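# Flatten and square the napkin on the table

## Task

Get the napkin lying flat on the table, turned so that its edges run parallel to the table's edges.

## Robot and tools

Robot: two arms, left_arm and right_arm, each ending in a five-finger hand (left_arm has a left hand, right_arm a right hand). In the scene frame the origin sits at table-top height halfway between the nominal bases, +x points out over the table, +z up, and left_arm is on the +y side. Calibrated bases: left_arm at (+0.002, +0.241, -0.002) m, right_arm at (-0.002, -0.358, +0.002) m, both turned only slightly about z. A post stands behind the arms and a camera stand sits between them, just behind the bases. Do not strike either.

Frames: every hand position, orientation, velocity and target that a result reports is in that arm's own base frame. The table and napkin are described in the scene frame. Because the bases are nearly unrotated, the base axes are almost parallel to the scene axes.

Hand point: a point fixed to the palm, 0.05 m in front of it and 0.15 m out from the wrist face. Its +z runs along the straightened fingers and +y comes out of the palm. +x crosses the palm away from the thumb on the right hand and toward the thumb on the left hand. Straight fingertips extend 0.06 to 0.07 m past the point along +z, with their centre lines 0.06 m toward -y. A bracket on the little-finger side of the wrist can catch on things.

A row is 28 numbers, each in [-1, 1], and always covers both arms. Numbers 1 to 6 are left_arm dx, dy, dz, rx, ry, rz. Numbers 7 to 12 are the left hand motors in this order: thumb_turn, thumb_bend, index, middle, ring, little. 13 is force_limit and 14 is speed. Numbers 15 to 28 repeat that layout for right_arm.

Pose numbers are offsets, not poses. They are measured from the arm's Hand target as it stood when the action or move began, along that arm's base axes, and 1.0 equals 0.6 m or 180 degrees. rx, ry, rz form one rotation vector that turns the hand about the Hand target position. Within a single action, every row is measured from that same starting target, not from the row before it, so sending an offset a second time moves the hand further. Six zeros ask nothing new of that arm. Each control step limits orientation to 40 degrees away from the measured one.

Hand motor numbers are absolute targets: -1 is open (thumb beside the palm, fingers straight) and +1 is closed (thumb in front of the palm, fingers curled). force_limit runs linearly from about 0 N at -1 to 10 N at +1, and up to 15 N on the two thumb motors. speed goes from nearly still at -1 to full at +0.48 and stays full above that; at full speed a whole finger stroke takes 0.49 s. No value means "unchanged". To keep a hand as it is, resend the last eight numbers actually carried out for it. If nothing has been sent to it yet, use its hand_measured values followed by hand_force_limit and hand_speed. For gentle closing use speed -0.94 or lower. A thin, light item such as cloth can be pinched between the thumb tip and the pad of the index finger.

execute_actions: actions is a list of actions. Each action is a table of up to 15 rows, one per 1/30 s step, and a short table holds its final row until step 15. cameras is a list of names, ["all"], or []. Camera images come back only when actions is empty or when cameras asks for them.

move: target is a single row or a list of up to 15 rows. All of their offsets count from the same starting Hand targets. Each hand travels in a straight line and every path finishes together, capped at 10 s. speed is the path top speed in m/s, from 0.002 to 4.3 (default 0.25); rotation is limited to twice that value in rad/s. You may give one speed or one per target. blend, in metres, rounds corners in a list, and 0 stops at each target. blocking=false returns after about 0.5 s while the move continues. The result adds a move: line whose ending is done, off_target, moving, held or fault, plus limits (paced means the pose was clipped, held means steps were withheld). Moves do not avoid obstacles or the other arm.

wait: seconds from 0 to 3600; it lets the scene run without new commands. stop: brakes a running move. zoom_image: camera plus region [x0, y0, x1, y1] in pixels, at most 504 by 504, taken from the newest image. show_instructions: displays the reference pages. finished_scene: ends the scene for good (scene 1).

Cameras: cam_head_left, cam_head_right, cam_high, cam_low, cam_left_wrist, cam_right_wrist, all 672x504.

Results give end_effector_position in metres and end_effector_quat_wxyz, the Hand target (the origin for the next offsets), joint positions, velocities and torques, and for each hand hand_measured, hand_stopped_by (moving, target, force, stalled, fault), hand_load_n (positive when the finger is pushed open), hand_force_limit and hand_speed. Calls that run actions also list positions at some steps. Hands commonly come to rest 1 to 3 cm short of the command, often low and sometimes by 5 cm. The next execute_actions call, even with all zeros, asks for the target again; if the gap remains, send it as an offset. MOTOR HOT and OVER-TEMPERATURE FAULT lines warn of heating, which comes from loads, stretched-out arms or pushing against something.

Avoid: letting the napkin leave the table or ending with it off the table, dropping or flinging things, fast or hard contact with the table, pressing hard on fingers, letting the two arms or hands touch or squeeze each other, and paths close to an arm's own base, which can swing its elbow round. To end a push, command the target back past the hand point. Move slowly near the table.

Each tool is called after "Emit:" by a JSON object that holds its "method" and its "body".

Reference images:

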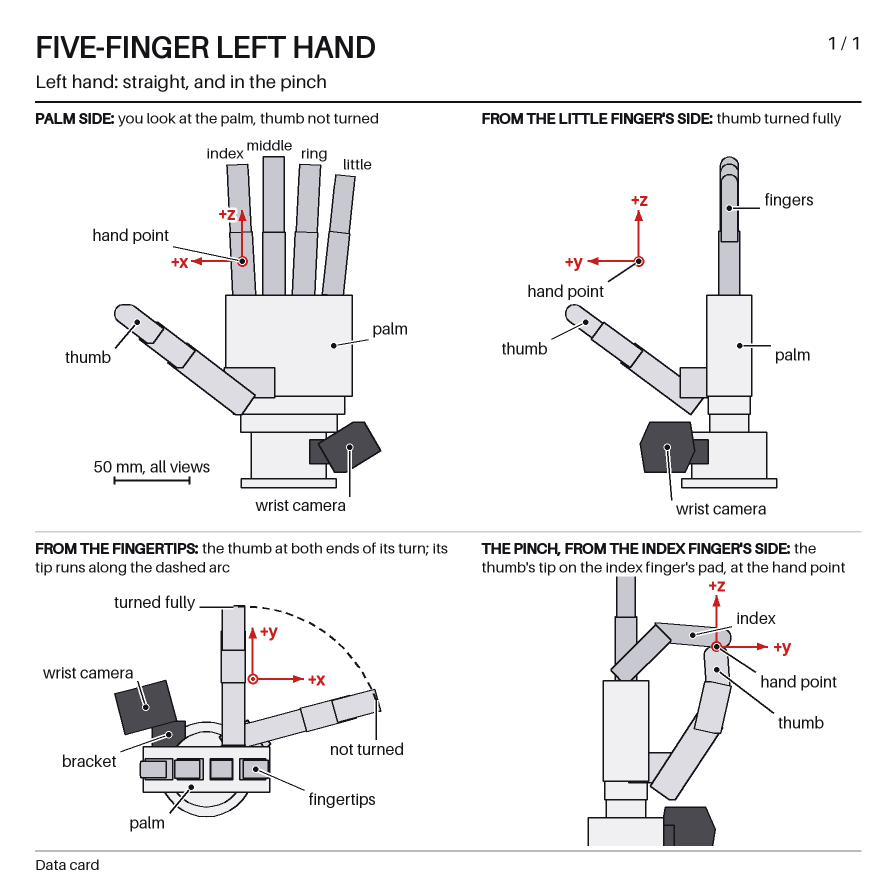

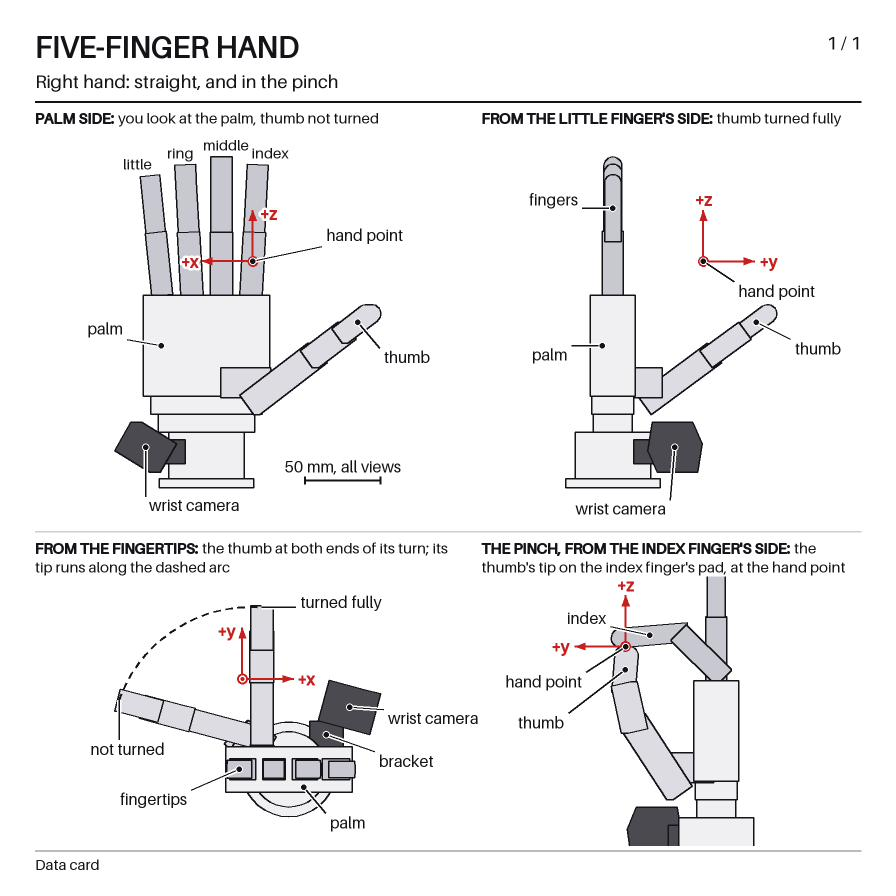

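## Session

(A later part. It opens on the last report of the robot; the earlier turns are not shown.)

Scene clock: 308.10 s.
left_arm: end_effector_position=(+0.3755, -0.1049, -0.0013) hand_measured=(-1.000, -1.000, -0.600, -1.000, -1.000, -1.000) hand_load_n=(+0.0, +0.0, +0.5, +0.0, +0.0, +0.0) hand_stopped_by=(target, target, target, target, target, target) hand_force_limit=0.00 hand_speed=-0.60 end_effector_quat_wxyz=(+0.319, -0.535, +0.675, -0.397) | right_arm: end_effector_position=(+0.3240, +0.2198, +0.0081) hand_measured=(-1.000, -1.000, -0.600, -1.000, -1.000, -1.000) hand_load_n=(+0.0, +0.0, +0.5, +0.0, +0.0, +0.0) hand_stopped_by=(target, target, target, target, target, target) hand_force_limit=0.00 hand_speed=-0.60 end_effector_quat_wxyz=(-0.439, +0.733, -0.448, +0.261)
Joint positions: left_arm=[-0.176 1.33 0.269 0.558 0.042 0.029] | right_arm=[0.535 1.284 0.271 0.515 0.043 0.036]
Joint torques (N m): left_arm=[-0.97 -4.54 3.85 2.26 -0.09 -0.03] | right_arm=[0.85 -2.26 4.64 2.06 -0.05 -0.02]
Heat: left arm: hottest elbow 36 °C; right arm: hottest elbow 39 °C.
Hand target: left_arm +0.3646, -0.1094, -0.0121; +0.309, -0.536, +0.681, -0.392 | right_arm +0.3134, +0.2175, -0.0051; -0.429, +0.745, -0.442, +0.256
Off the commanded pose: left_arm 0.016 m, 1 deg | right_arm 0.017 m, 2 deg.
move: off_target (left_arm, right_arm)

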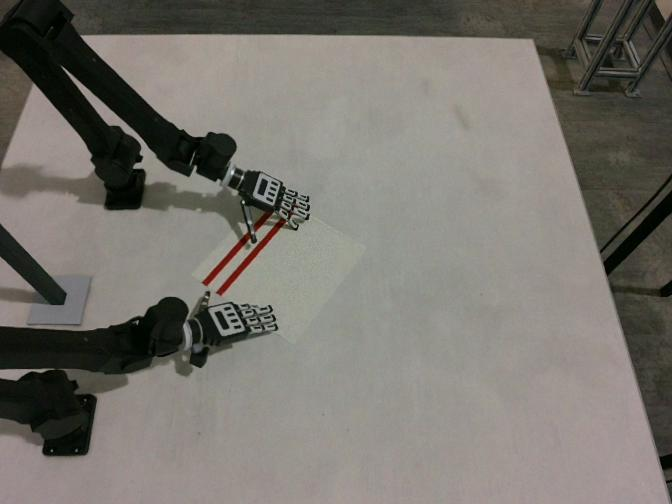

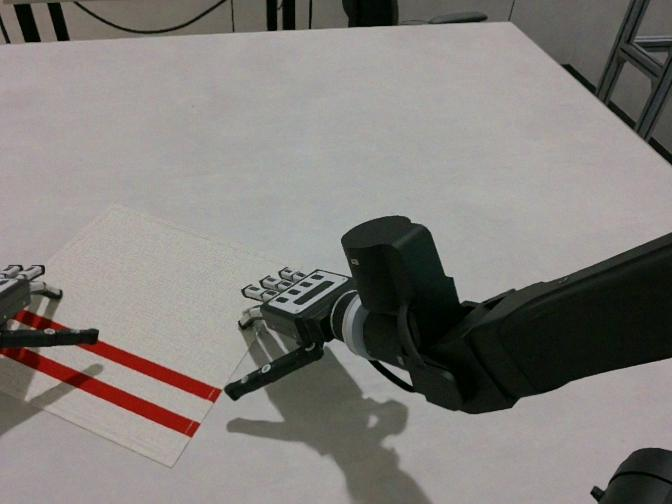

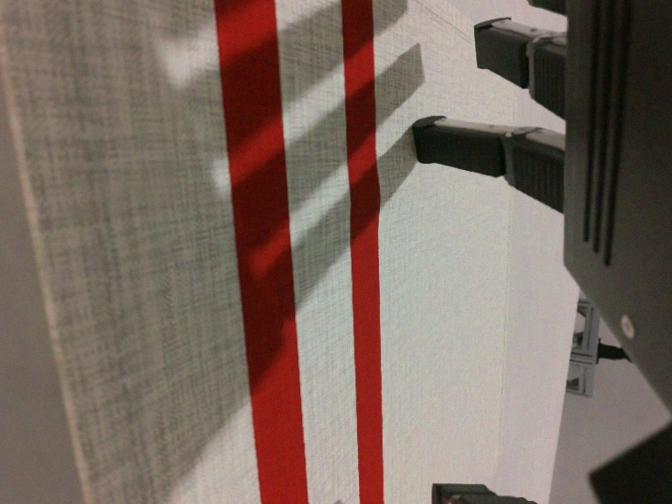

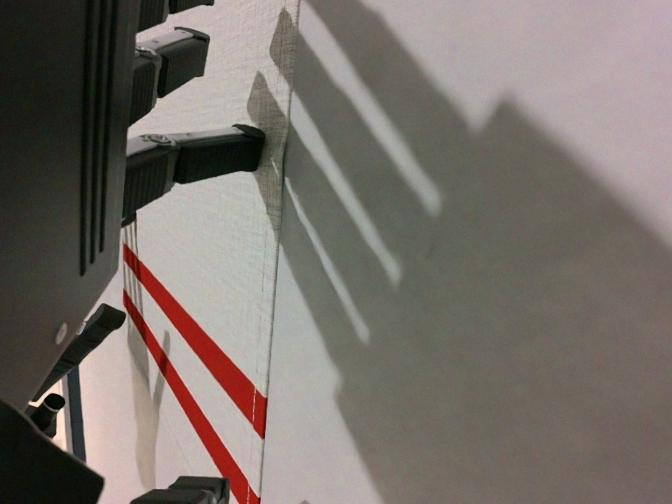

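Emit:
{"method": "move", "body": {"target": [-0.030, 0.0075, 0, 0, 0, 0, -1, -1, -0.6, -1, -1, -1, 0, -0.6, 0.030, -0.006, 0, 0, 0, 0, -1, -1, -0.6, -1, -1, -1, 0, -0.6], "speed": 0.05, "cameras": ["cam_high", "cam_low", "cam_left_wrist", "cam_right_wrist"]}}

Scene clock: 324.33 s.
left_arm: end_effector_position=(+0.3604, -0.1023, -0.0020) hand_measured=(-1.000, -1.000, -0.600, -1.000, -1.000, -1.000) hand_load_n=(+0.0, +0.0, +1.0, +0.0, +0.0, +0.0) hand_stopped_by=(target, target, target, target, target, target) hand_force_limit=0.00 hand_speed=-0.60 end_effector_quat_wxyz=(+0.320, -0.534, +0.673, -0.399) | right_arm: end_effector_position=(+0.3271, +0.2199, +0.0063) hand_measured=(-1.000, -1.000, -0.600, -1.000, -1.000, -1.000) hand_load_n=(-0.5, +0.0, +2.0, +0.5, +0.0, +0.0) hand_stopped_by=(target, target, target, target, target, target) hand_force_limit=0.00 hand_speed=-0.60 end_effector_quat_wxyz=(-0.446, +0.735, -0.443, +0.253)
Joint positions: left_arm=[-0.176 1.29 0.225 0.568 0.042 0.028] | right_arm=[0.51 1.309 0.275 0.541 -0.002 0.025]
Joint torques (N m): left_arm=[-0.62 -5.13 3.58 1.7 0.05 0.01] | right_arm=[-1.03 -1.44 6.98 1.39 0.09 -0.16]
Heat: left arm: hottest waist 35 °C; right arm: hottest elbow 38 °C.
Hand target: left_arm +0.3466, -0.1049, -0.0120; +0.309, -0.536, +0.681, -0.392 | right_arm +0.3313, +0.2139, -0.0051; -0.429, +0.745, -0.443, +0.256
Off the commanded pose: left_arm 0.017 m, 2 deg | right_arm 0.014 m, 2 deg.
move: off_target (left_arm, right_arm)

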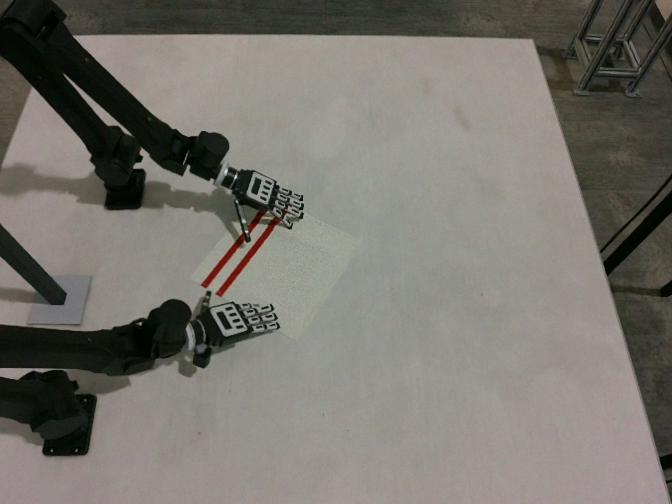

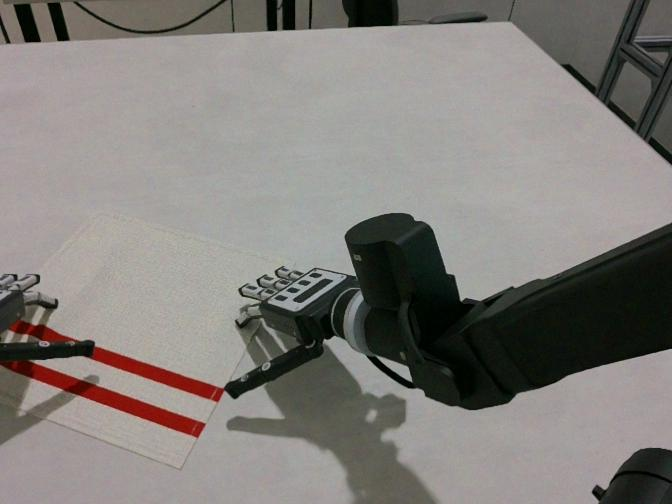

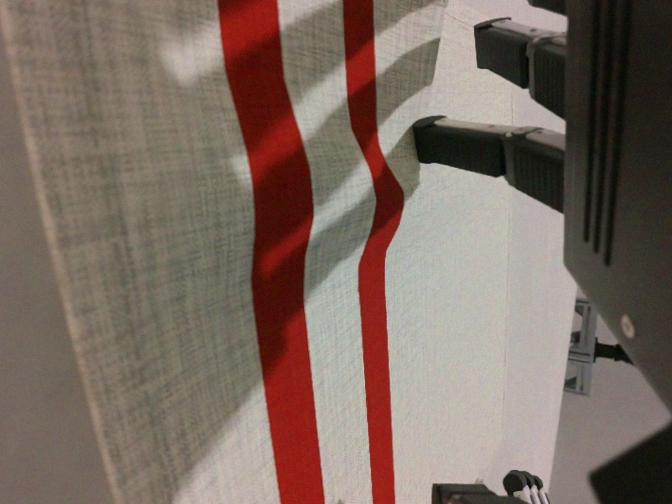

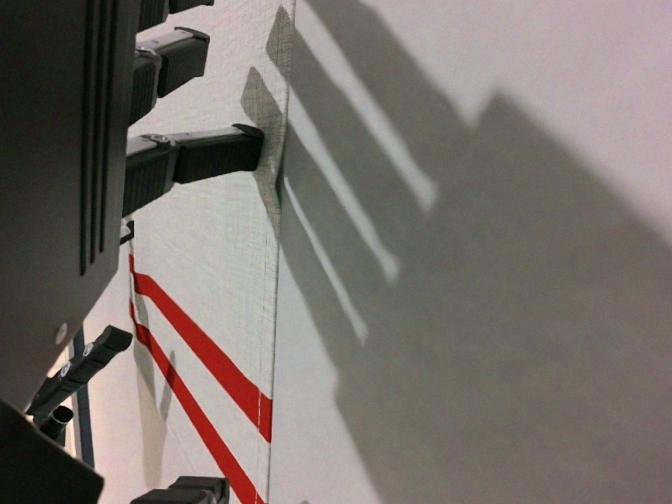

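Emit:
{"method": "move", "body": {"target": [0, 0, 0.0833, 0, 0, 0, -1, -1, -0.6, -1, -1, -1, 0, -0.6, 0, 0, 0.0833, 0, 0, 0, -1, -1, -0.6, -1, -1, -1, 0, -0.6], "speed": 0.05, "cameras": ["cam_head_left", "cam_head_right", "cam_high", "cam_low", "cam_left_wrist", "cam_right_wrist"]}}

Scene clock: 401.03 s.
left_arm: end_effector_position=(+0.3331, -0.0976, +0.0224) hand_measured=(-1.000, -1.000, -0.600, -1.000, -1.000, -1.000) hand_load_n=(+0.0, +0.0, +0.0, +0.0, +0.0, +0.0) hand_stopped_by=(target, target, target, target, target, target) hand_force_limit=0.00 hand_speed=-0.60 end_effector_quat_wxyz=(+0.304, -0.543, +0.684, -0.381) | right_arm: end_effector_position=(+0.3122, +0.2099, +0.0270) hand_measured=(-1.000, -1.000, -0.600, -1.000, -1.000, -1.000) hand_load_n=(+0.0, +0.0, +0.0, +0.0, +0.0, -0.5) hand_stopped_by=(target, target, target, target, target, target) hand_force_limit=0.00 hand_speed=-0.60 end_effector_quat_wxyz=(-0.420, +0.752, -0.447, +0.242)
Joint positions: left_arm=[-0.176 1.031 0.225 0.253 0.042 0.028] | right_arm=[0.508 1.13 0.299 0.271 -0.002 0.012]
Joint torques (N m): left_arm=[-0.67 -3.78 9.26 1.42 0.04 0] | right_arm=[-0.85 -3.19 10.77 1.2 0.11 -0.02]
Heat: left arm: hottest waist 35 °C; right arm: hottest elbow 38 °C.
Hand target: left_arm +0.3466, -0.1049, +0.0380; +0.309, -0.536, +0.681, -0.392 | right_arm +0.3312, +0.2139, +0.0448; -0.429, +0.745, -0.442, +0.256
Off the commanded pose: left_arm 0.022 m, 2 deg | right_arm 0.026 m, 2 deg.
move: off_target (left_arm, right_arm)

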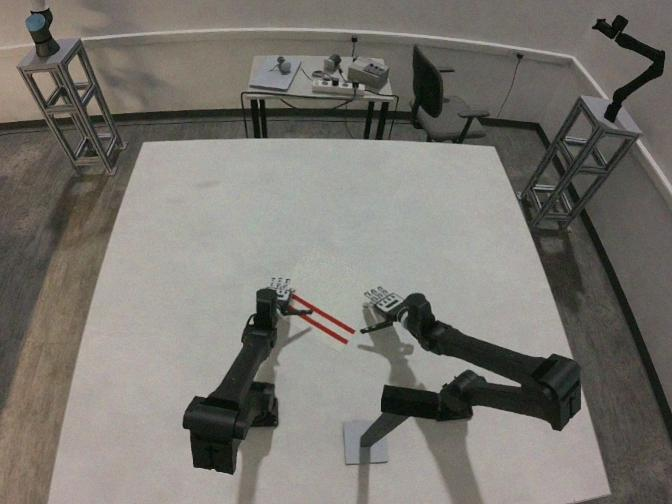

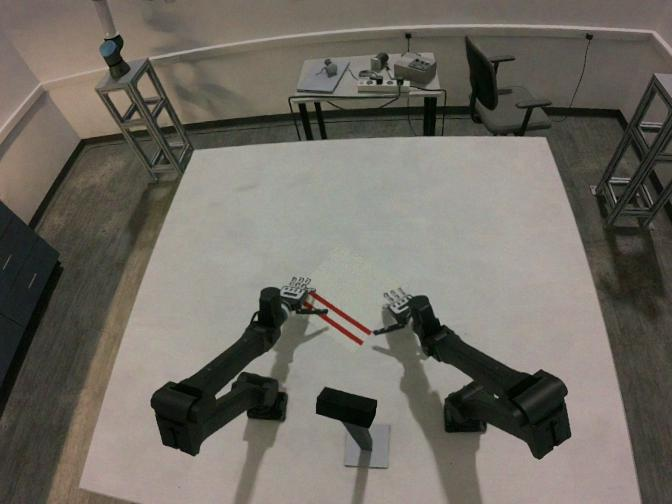

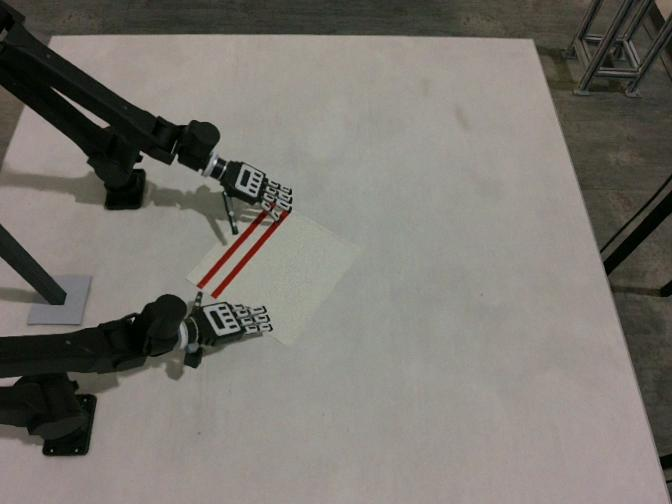

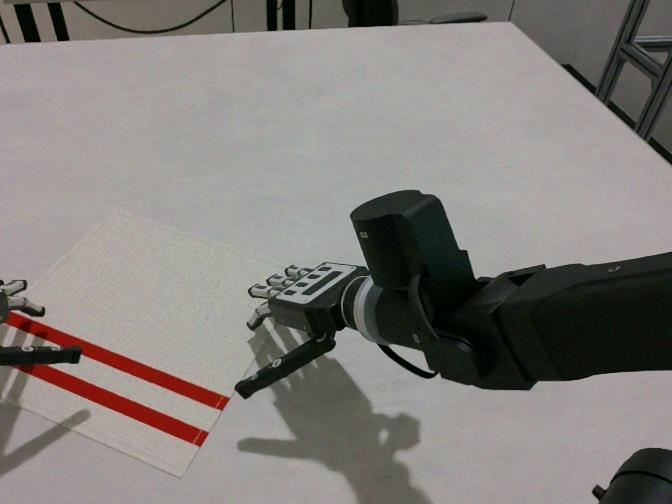

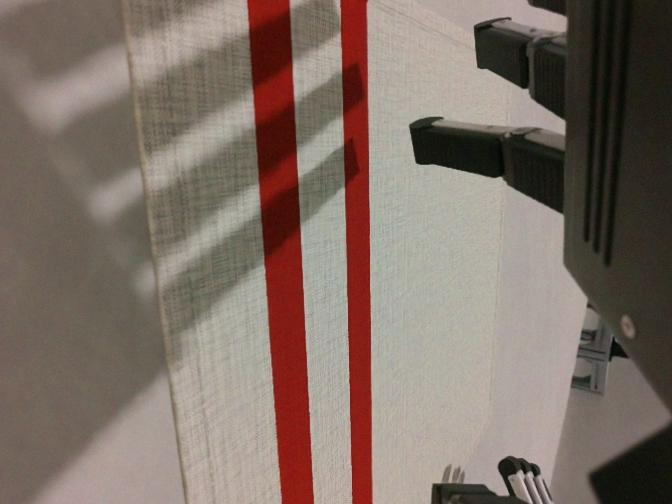

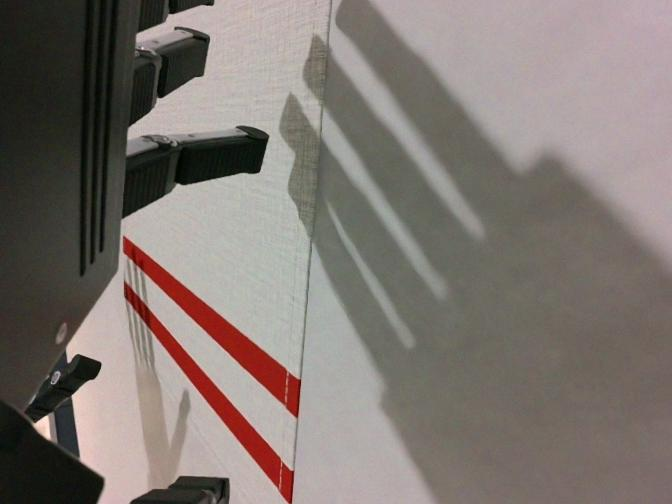

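Emit:
{"method": "move", "body": {"target": [-0.0668, 0.0627, -0.03, 0, 0, 0, -1, -1, -0.6, -1, -1, -1, 0, -0.6, 0.0724, -0.0467, -0.033, 0, 0, 0, -1, -1, -0.6, -1, -1, -1, 0, -0.6], "speed": 0.1, "cameras": ["cam_high", "cam_low", "cam_left_wrist", "cam_right_wrist"]}}

Scene clock: 444.80 s.
left_arm: end_effector_position=(+0.3132, -0.0733, +0.0269) hand_measured=(-1.000, -1.000, -0.600, -1.000, -1.000, -1.000) hand_load_n=(+0.0, +0.0, +0.0, +0.0, +0.0, +0.0) hand_stopped_by=(target, target, target, target, target, target) hand_force_limit=0.00 hand_speed=-0.60 end_effector_quat_wxyz=(+0.311, -0.529, +0.680, -0.401) | right_arm: end_effector_position=(+0.3534, +0.1820, +0.0129) hand_measured=(-1.000, -1.000, -0.600, -1.000, -1.000, -1.000) hand_load_n=(+0.0, -0.5, +0.0, +0.0, +0.0, +0.0) hand_stopped_by=(target, target, target, target, target, target) hand_force_limit=0.00 hand_speed=-0.60 end_effector_quat_wxyz=(-0.418, +0.750, -0.452, +0.241)
Joint positions: left_arm=[-0.044 0.9 0.154 0.231 0.18 0.098] | right_arm=[0.344 1.276 0.349 0.358 -0.136 -0.069]
Joint torques (N m): left_arm=[1.61 -2.43 6.19 1.4 0.16 0.14] | right_arm=[-0.62 -3.14 9.74 2.21 -0.12 -0.02]
Heat: left arm: hottest elbow 37 °C; right arm: hottest elbow 38 °C.
Hand target: left_arm +0.3066, -0.0672, +0.0200; +0.309, -0.536, +0.681, -0.392 | right_arm +0.3747, +0.1859, +0.0250; -0.429, +0.745, -0.443, +0.256
Off the commanded pose: left_arm 0.011 m, 1 deg | right_arm 0.025 m, 2 deg.
move: off_target (left_arm, right_arm)

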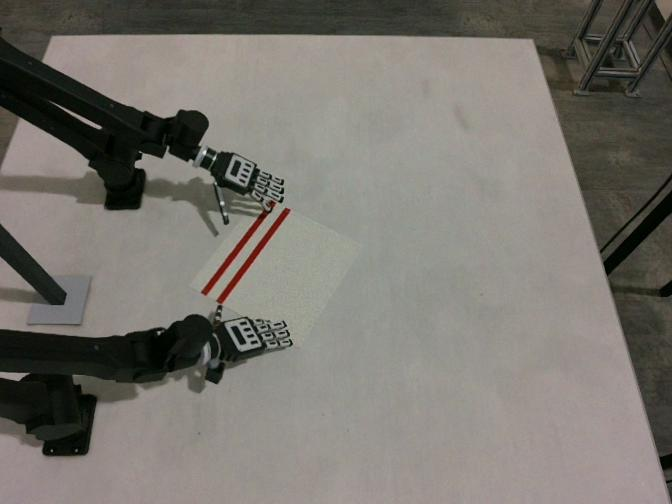

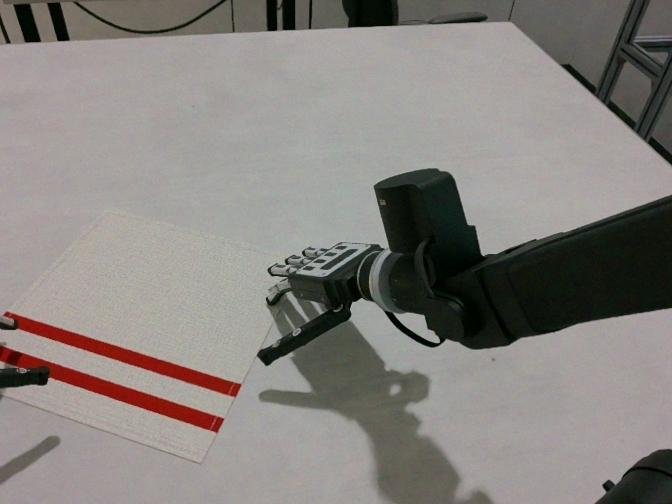

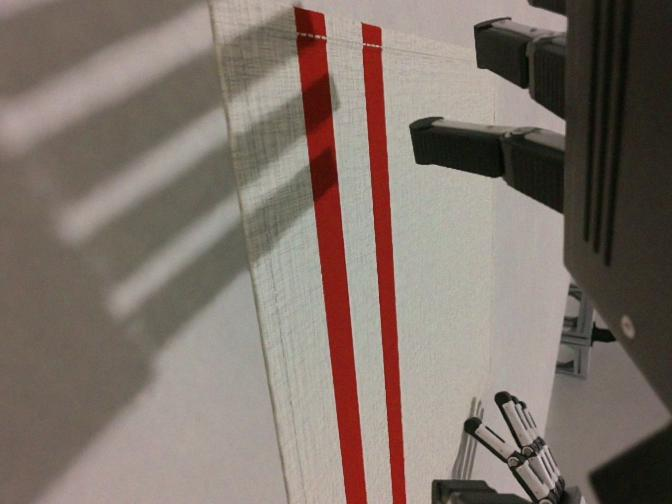

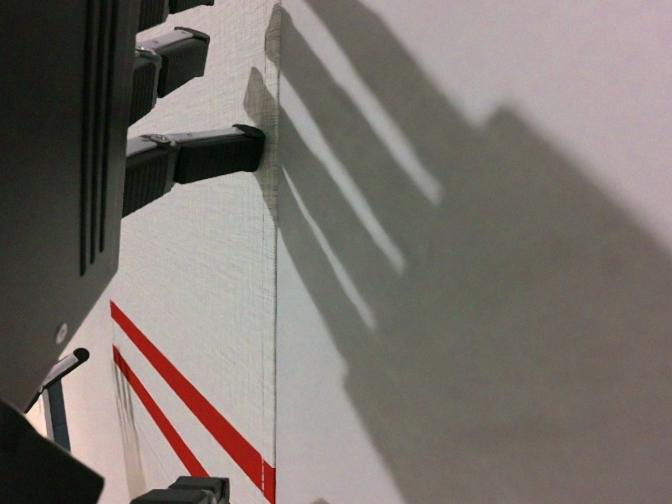

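Emit:
{"method": "move", "body": {"target": [0, 0, -0.045, 0, 0, 0, -1, -1, -0.6, -1, -1, -1, 0, -0.6, 0, 0, -0.025, 0, 0, 0, -1, -1, -0.6, -1, -1, -1, 0, -0.6], "speed": 0.05, "cameras": ["cam_left_wrist", "cam_right_wrist"]}}

Scene clock: 454.90 s.
left_arm: end_effector_position=(+0.3122, -0.0733, +0.0000) hand_measured=(-1.000, -1.000, -0.600, -1.000, -1.000, -1.000) hand_load_n=(+0.0, +0.0, +0.0, +0.0, +0.0, -0.5) hand_stopped_by=(target, target, target, target, target, target) hand_force_limit=0.00 hand_speed=-0.60 end_effector_quat_wxyz=(+0.307, -0.531, +0.682, -0.398) | right_arm: end_effector_position=(+0.3630, +0.1859, +0.0096) hand_measured=(-1.000, -1.000, -0.600, -1.000, -1.000, -1.000) hand_load_n=(+0.0, +0.0, +0.5, +0.0, +0.0, +0.0) hand_stopped_by=(target, target, target, target, target, target) hand_force_limit=0.00 hand_speed=-0.60 end_effector_quat_wxyz=(-0.430, +0.744, -0.445, +0.250)
Joint positions: left_arm=[-0.044 1.062 0.12 0.416 0.181 0.1] | right_arm=[0.344 1.33 0.349 0.446 -0.139 -0.069]
Joint torques (N m): left_arm=[1.61 -1.96 4.66 2.43 0.12 0.12] | right_arm=[-0.56 -2.84 8.34 1.85 -0.05 -0.02]
Heat: left arm: hottest elbow 37 °C; right arm: hottest elbow 38 °C.
Hand target: left_arm +0.3065, -0.0673, -0.0071; +0.309, -0.536, +0.681, -0.392 | right_arm +0.3747, +0.1859, +0.0100; -0.429, +0.745, -0.443, +0.256
Off the commanded pose: left_arm 0.011 m, 1 deg | right_arm 0.012 m, 1 deg.
move: off_target (left_arm, right_arm)

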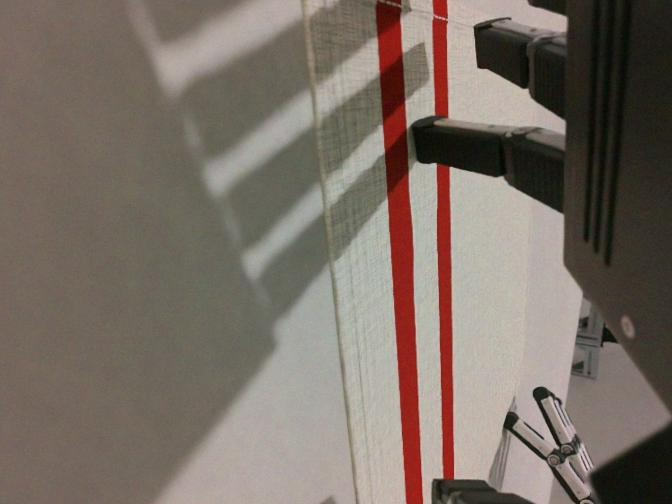

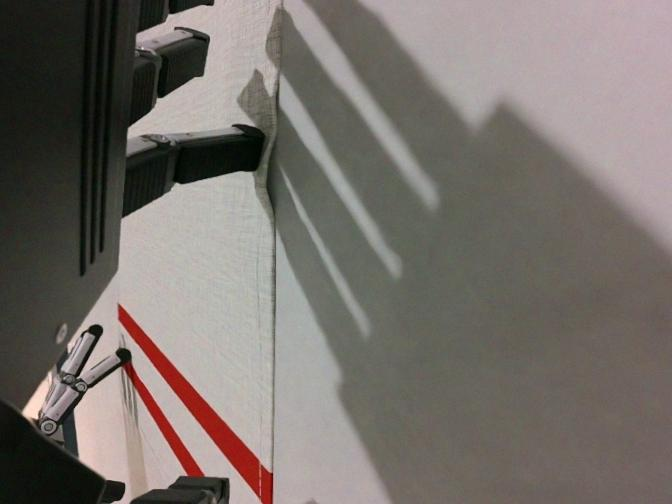

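Emit:
{"method": "move", "body": {"target": [0, 0, -0.01, 0, 0, 0, -1, -1, -0.6, -1, -1, -1, 0, -0.6, 0.0833, 0.015, 0, 0, 0, 0, -1, -1, -0.6, -1, -1, -1, 0, -0.6], "speed": 0.06, "cameras": ["cam_high", "cam_low", "cam_left_wrist", "cam_right_wrist"]}}

Scene clock: 463.00 s.
left_arm: end_effector_position=(+0.3161, -0.0737, -0.0015) hand_measured=(-1.000, -1.000, -0.600, -1.000, -1.000, -1.000) hand_load_n=(+0.0, +0.0, +0.5, +0.0, +0.0, -0.5) hand_stopped_by=(target, target, target, target, target, target) hand_force_limit=0.00 hand_speed=-0.60 end_effector_quat_wxyz=(+0.313, -0.527, +0.679, -0.404) | right_arm: end_effector_position=(+0.4112, +0.1970, +0.0102) hand_measured=(-1.000, -1.000, -0.600, -1.000, -1.000, -1.000) hand_load_n=(+0.0, +0.0, +0.5, +0.0, +0.0, +0.0) hand_stopped_by=(target, target, target, target, target, target) hand_force_limit=0.00 hand_speed=-0.60 end_effector_quat_wxyz=(-0.432, +0.744, -0.445, +0.249)
Joint positions: left_arm=[-0.044 1.102 0.115 0.479 0.182 0.1] | right_arm=[0.323 1.457 0.477 0.446 -0.159 -0.077]
Joint torques (N m): left_arm=[1.61 -1.79 4.19 2.13 0.08 0.11] | right_arm=[-0.91 -4.72 8.7 1.57 -0.07 -0.07]
Heat: left arm: hottest elbow 36 °C; right arm: hottest elbow 38 °C.
Hand target: left_arm +0.3065, -0.0673, -0.0130; +0.309, -0.536, +0.681, -0.392 | right_arm +0.4248, +0.1950, +0.0102; -0.429, +0.745, -0.442, +0.256
Off the commanded pose: left_arm 0.016 m, 2 deg | right_arm 0.014 m, 1 deg.
move: off_target (left_arm, right_arm)

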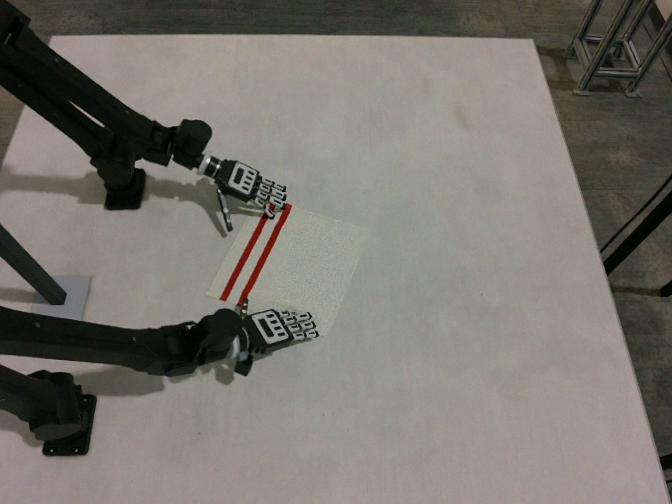

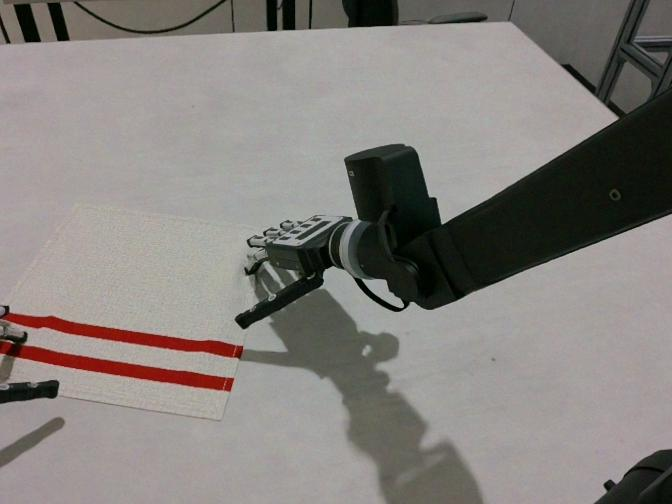

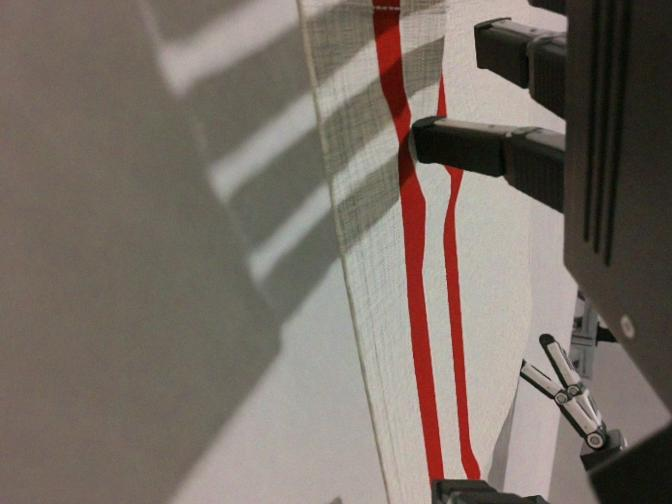

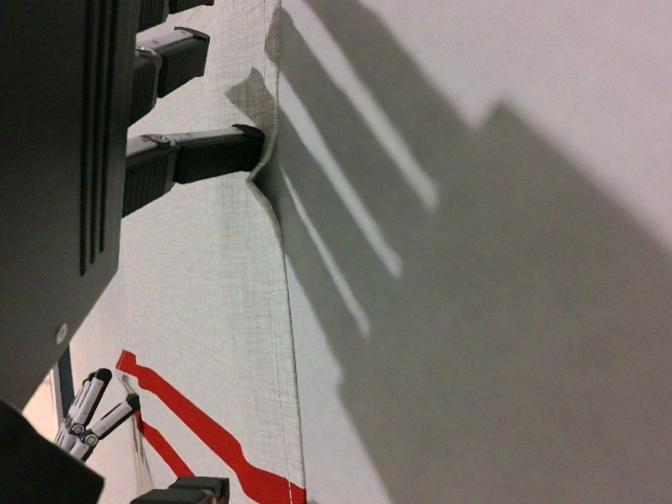

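Emit:
{"method": "move", "body": {"target": [0, 0, 0, 0, 0, 0, -1, -1, -0.6, -1, -1, -1, 0, -0.6, 0.0783, 0.02, 0, 0, 0, 0, -1, -1, -0.6, -1, -1, -1, 0, -0.6], "speed": 0.06, "cameras": ["cam_high", "cam_low", "cam_left_wrist", "cam_right_wrist"]}}

Scene clock: 474.60 s.
left_arm: end_effector_position=(+0.3161, -0.0737, -0.0015) hand_measured=(-1.000, -1.000, -0.600, -1.000, -1.000, -1.000) hand_load_n=(+0.0, +0.0, +0.5, +0.0, +0.0, +0.0) hand_stopped_by=(target, target, target, target, target, target) hand_force_limit=0.00 hand_speed=-0.60 end_effector_quat_wxyz=(+0.313, -0.527, +0.679, -0.404) | right_arm: end_effector_position=(+0.4579, +0.2095, +0.0105) hand_measured=(-1.000, -1.000, -0.600, -1.000, -1.000, -1.000) hand_load_n=(+0.0, -0.5, +0.0, +0.0, +0.0, +0.0) hand_stopped_by=(target, target, target, target, target, target) hand_force_limit=0.00 hand_speed=-0.60 end_effector_quat_wxyz=(-0.434, +0.743, -0.444, +0.252)
Joint positions: left_arm=[-0.044 1.102 0.115 0.479 0.182 0.1] | right_arm=[0.316 1.565 0.603 0.433 -0.165 -0.083]
Joint torques (N m): left_arm=[1.55 -1.73 4.19 2.13 0.08 0.11] | right_arm=[-0.91 -6.59 9.21 1.1 -0.09 -0.04]
Heat: left arm: hottest elbow 36 °C; right arm: hottest elbow 39 °C.
Hand target: left_arm +0.3065, -0.0673, -0.0130; +0.309, -0.536, +0.681, -0.392 | right_arm +0.4717, +0.2069, +0.0100; -0.429, +0.745, -0.442, +0.256
Off the commanded pose: left_arm 0.016 m, 2 deg | right_arm 0.014 m, 1 deg.
move: off_target (right_arm)

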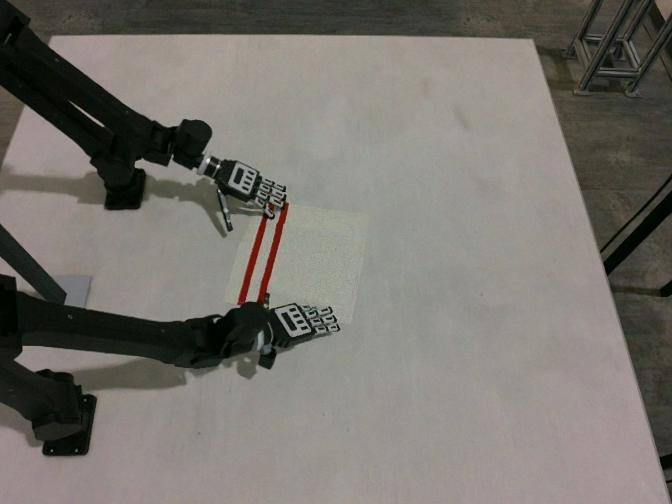

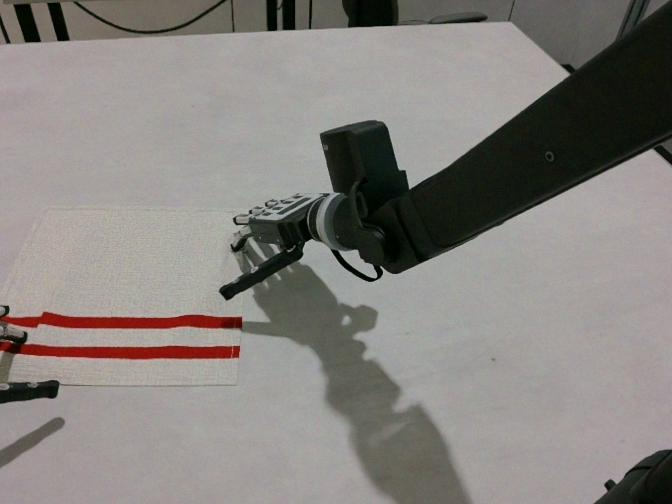

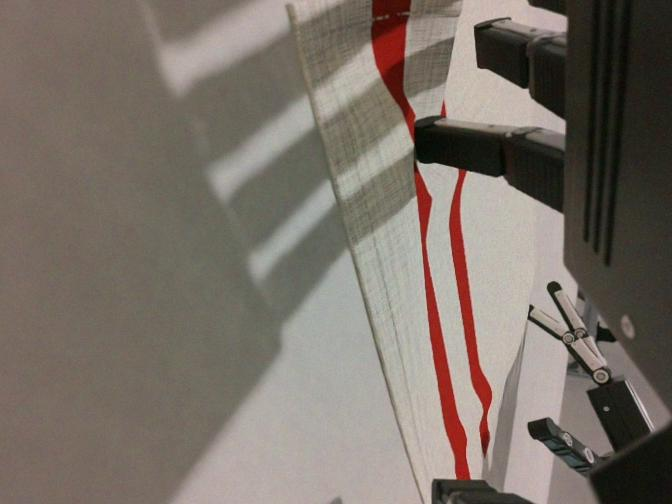

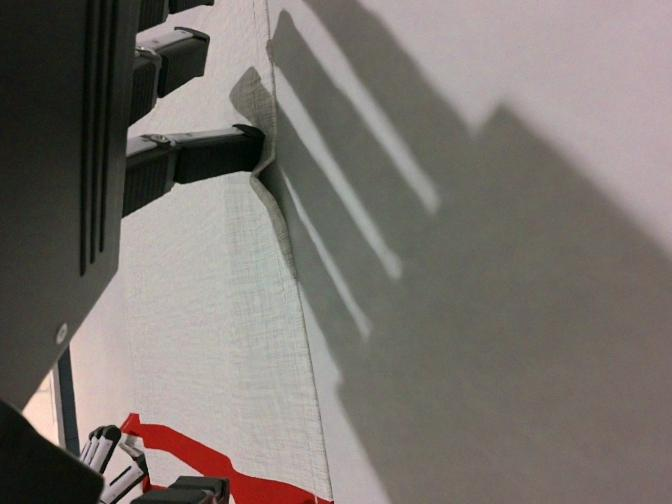

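Emit:
{"method": "move", "body": {"target": [0, 0, 0, 0, 0, 0, -1, -1, -0.6, -1, -1, -1, 0, -0.6, 0.065, 0.022, 0, 0, 0, 0, -1, -1, -0.6, -1, -1, -1, 0, -0.6], "speed": 0.06, "cameras": ["cam_head_right", "cam_high", "cam_low", "cam_left_wrist", "cam_right_wrist"]}}

Scene clock: 491.60 s.
left_arm: end_effector_position=(+0.3161, -0.0737, -0.0015) hand_measured=(-1.000, -1.000, -0.600, -1.000, -1.000, -1.000) hand_load_n=(+0.0, +0.0, +0.5, +0.0, +0.0, +0.0) hand_stopped_by=(target, target, target, target, target, target) hand_force_limit=0.00 hand_speed=-0.60 end_effector_quat_wxyz=(+0.313, -0.527, +0.679, -0.404) | right_arm: end_effector_position=(+0.4967, +0.2221, +0.0111) hand_measured=(-1.000, -1.000, -0.600, -1.000, -1.000, -1.000) hand_load_n=(+0.0, +0.0, +0.5, +0.0, +0.0, +0.0) hand_stopped_by=(target, target, target, target, target, target) hand_force_limit=0.00 hand_speed=-0.60 end_effector_quat_wxyz=(-0.434, +0.743, -0.444, +0.252)
Joint positions: left_arm=[-0.044 1.102 0.115 0.479 0.182 0.1] | right_arm=[0.316 1.646 0.717 0.401 -0.165 -0.083]
Joint torques (N m): left_arm=[1.61 -1.79 4.18 2.13 0.08 0.11] | right_arm=[-0.73 -7.88 9.61 1.1 -0.02 -0.03]
Heat: left arm: hottest waist 35 °C; right arm: hottest elbow 39 °C.
Hand target: left_arm +0.3065, -0.0673, -0.0130; +0.309, -0.536, +0.681, -0.392 | right_arm +0.5107, +0.2201, +0.0101; -0.429, +0.745, -0.442, +0.256
Off the commanded pose: left_arm 0.016 m, 2 deg | right_arm 0.014 m, 1 deg.
move: off_target (right_arm)

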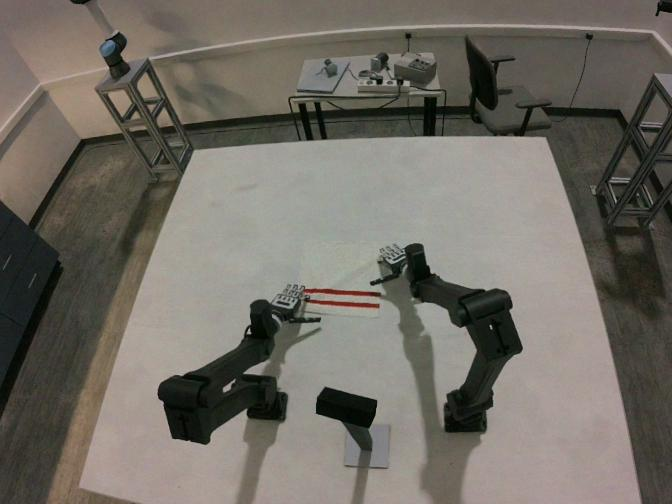

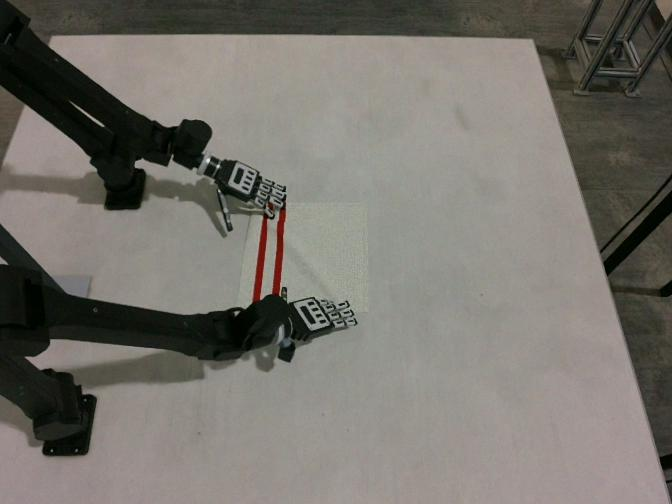

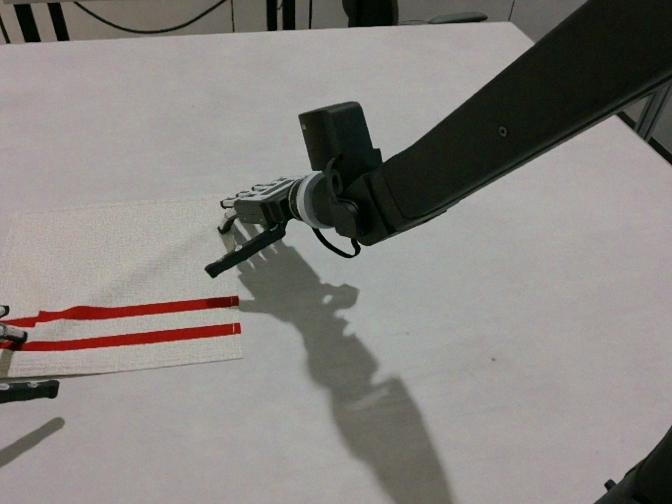

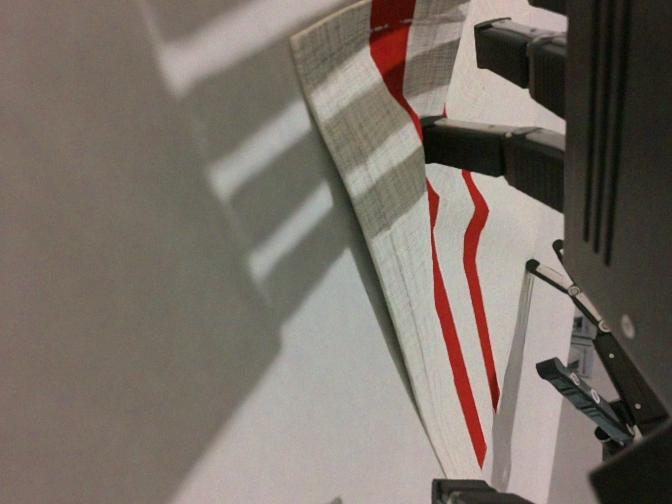

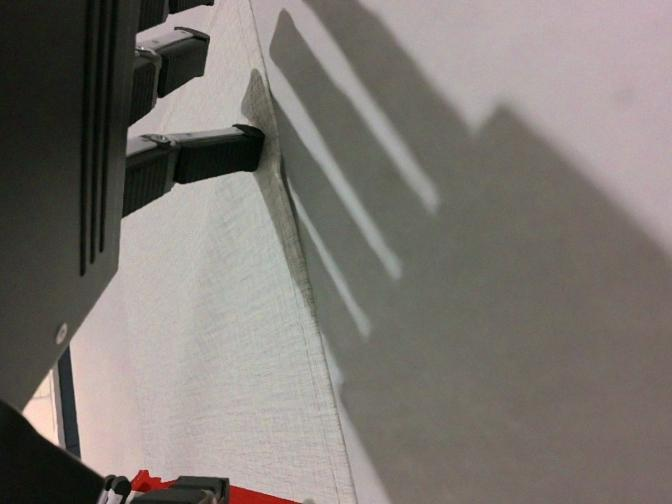

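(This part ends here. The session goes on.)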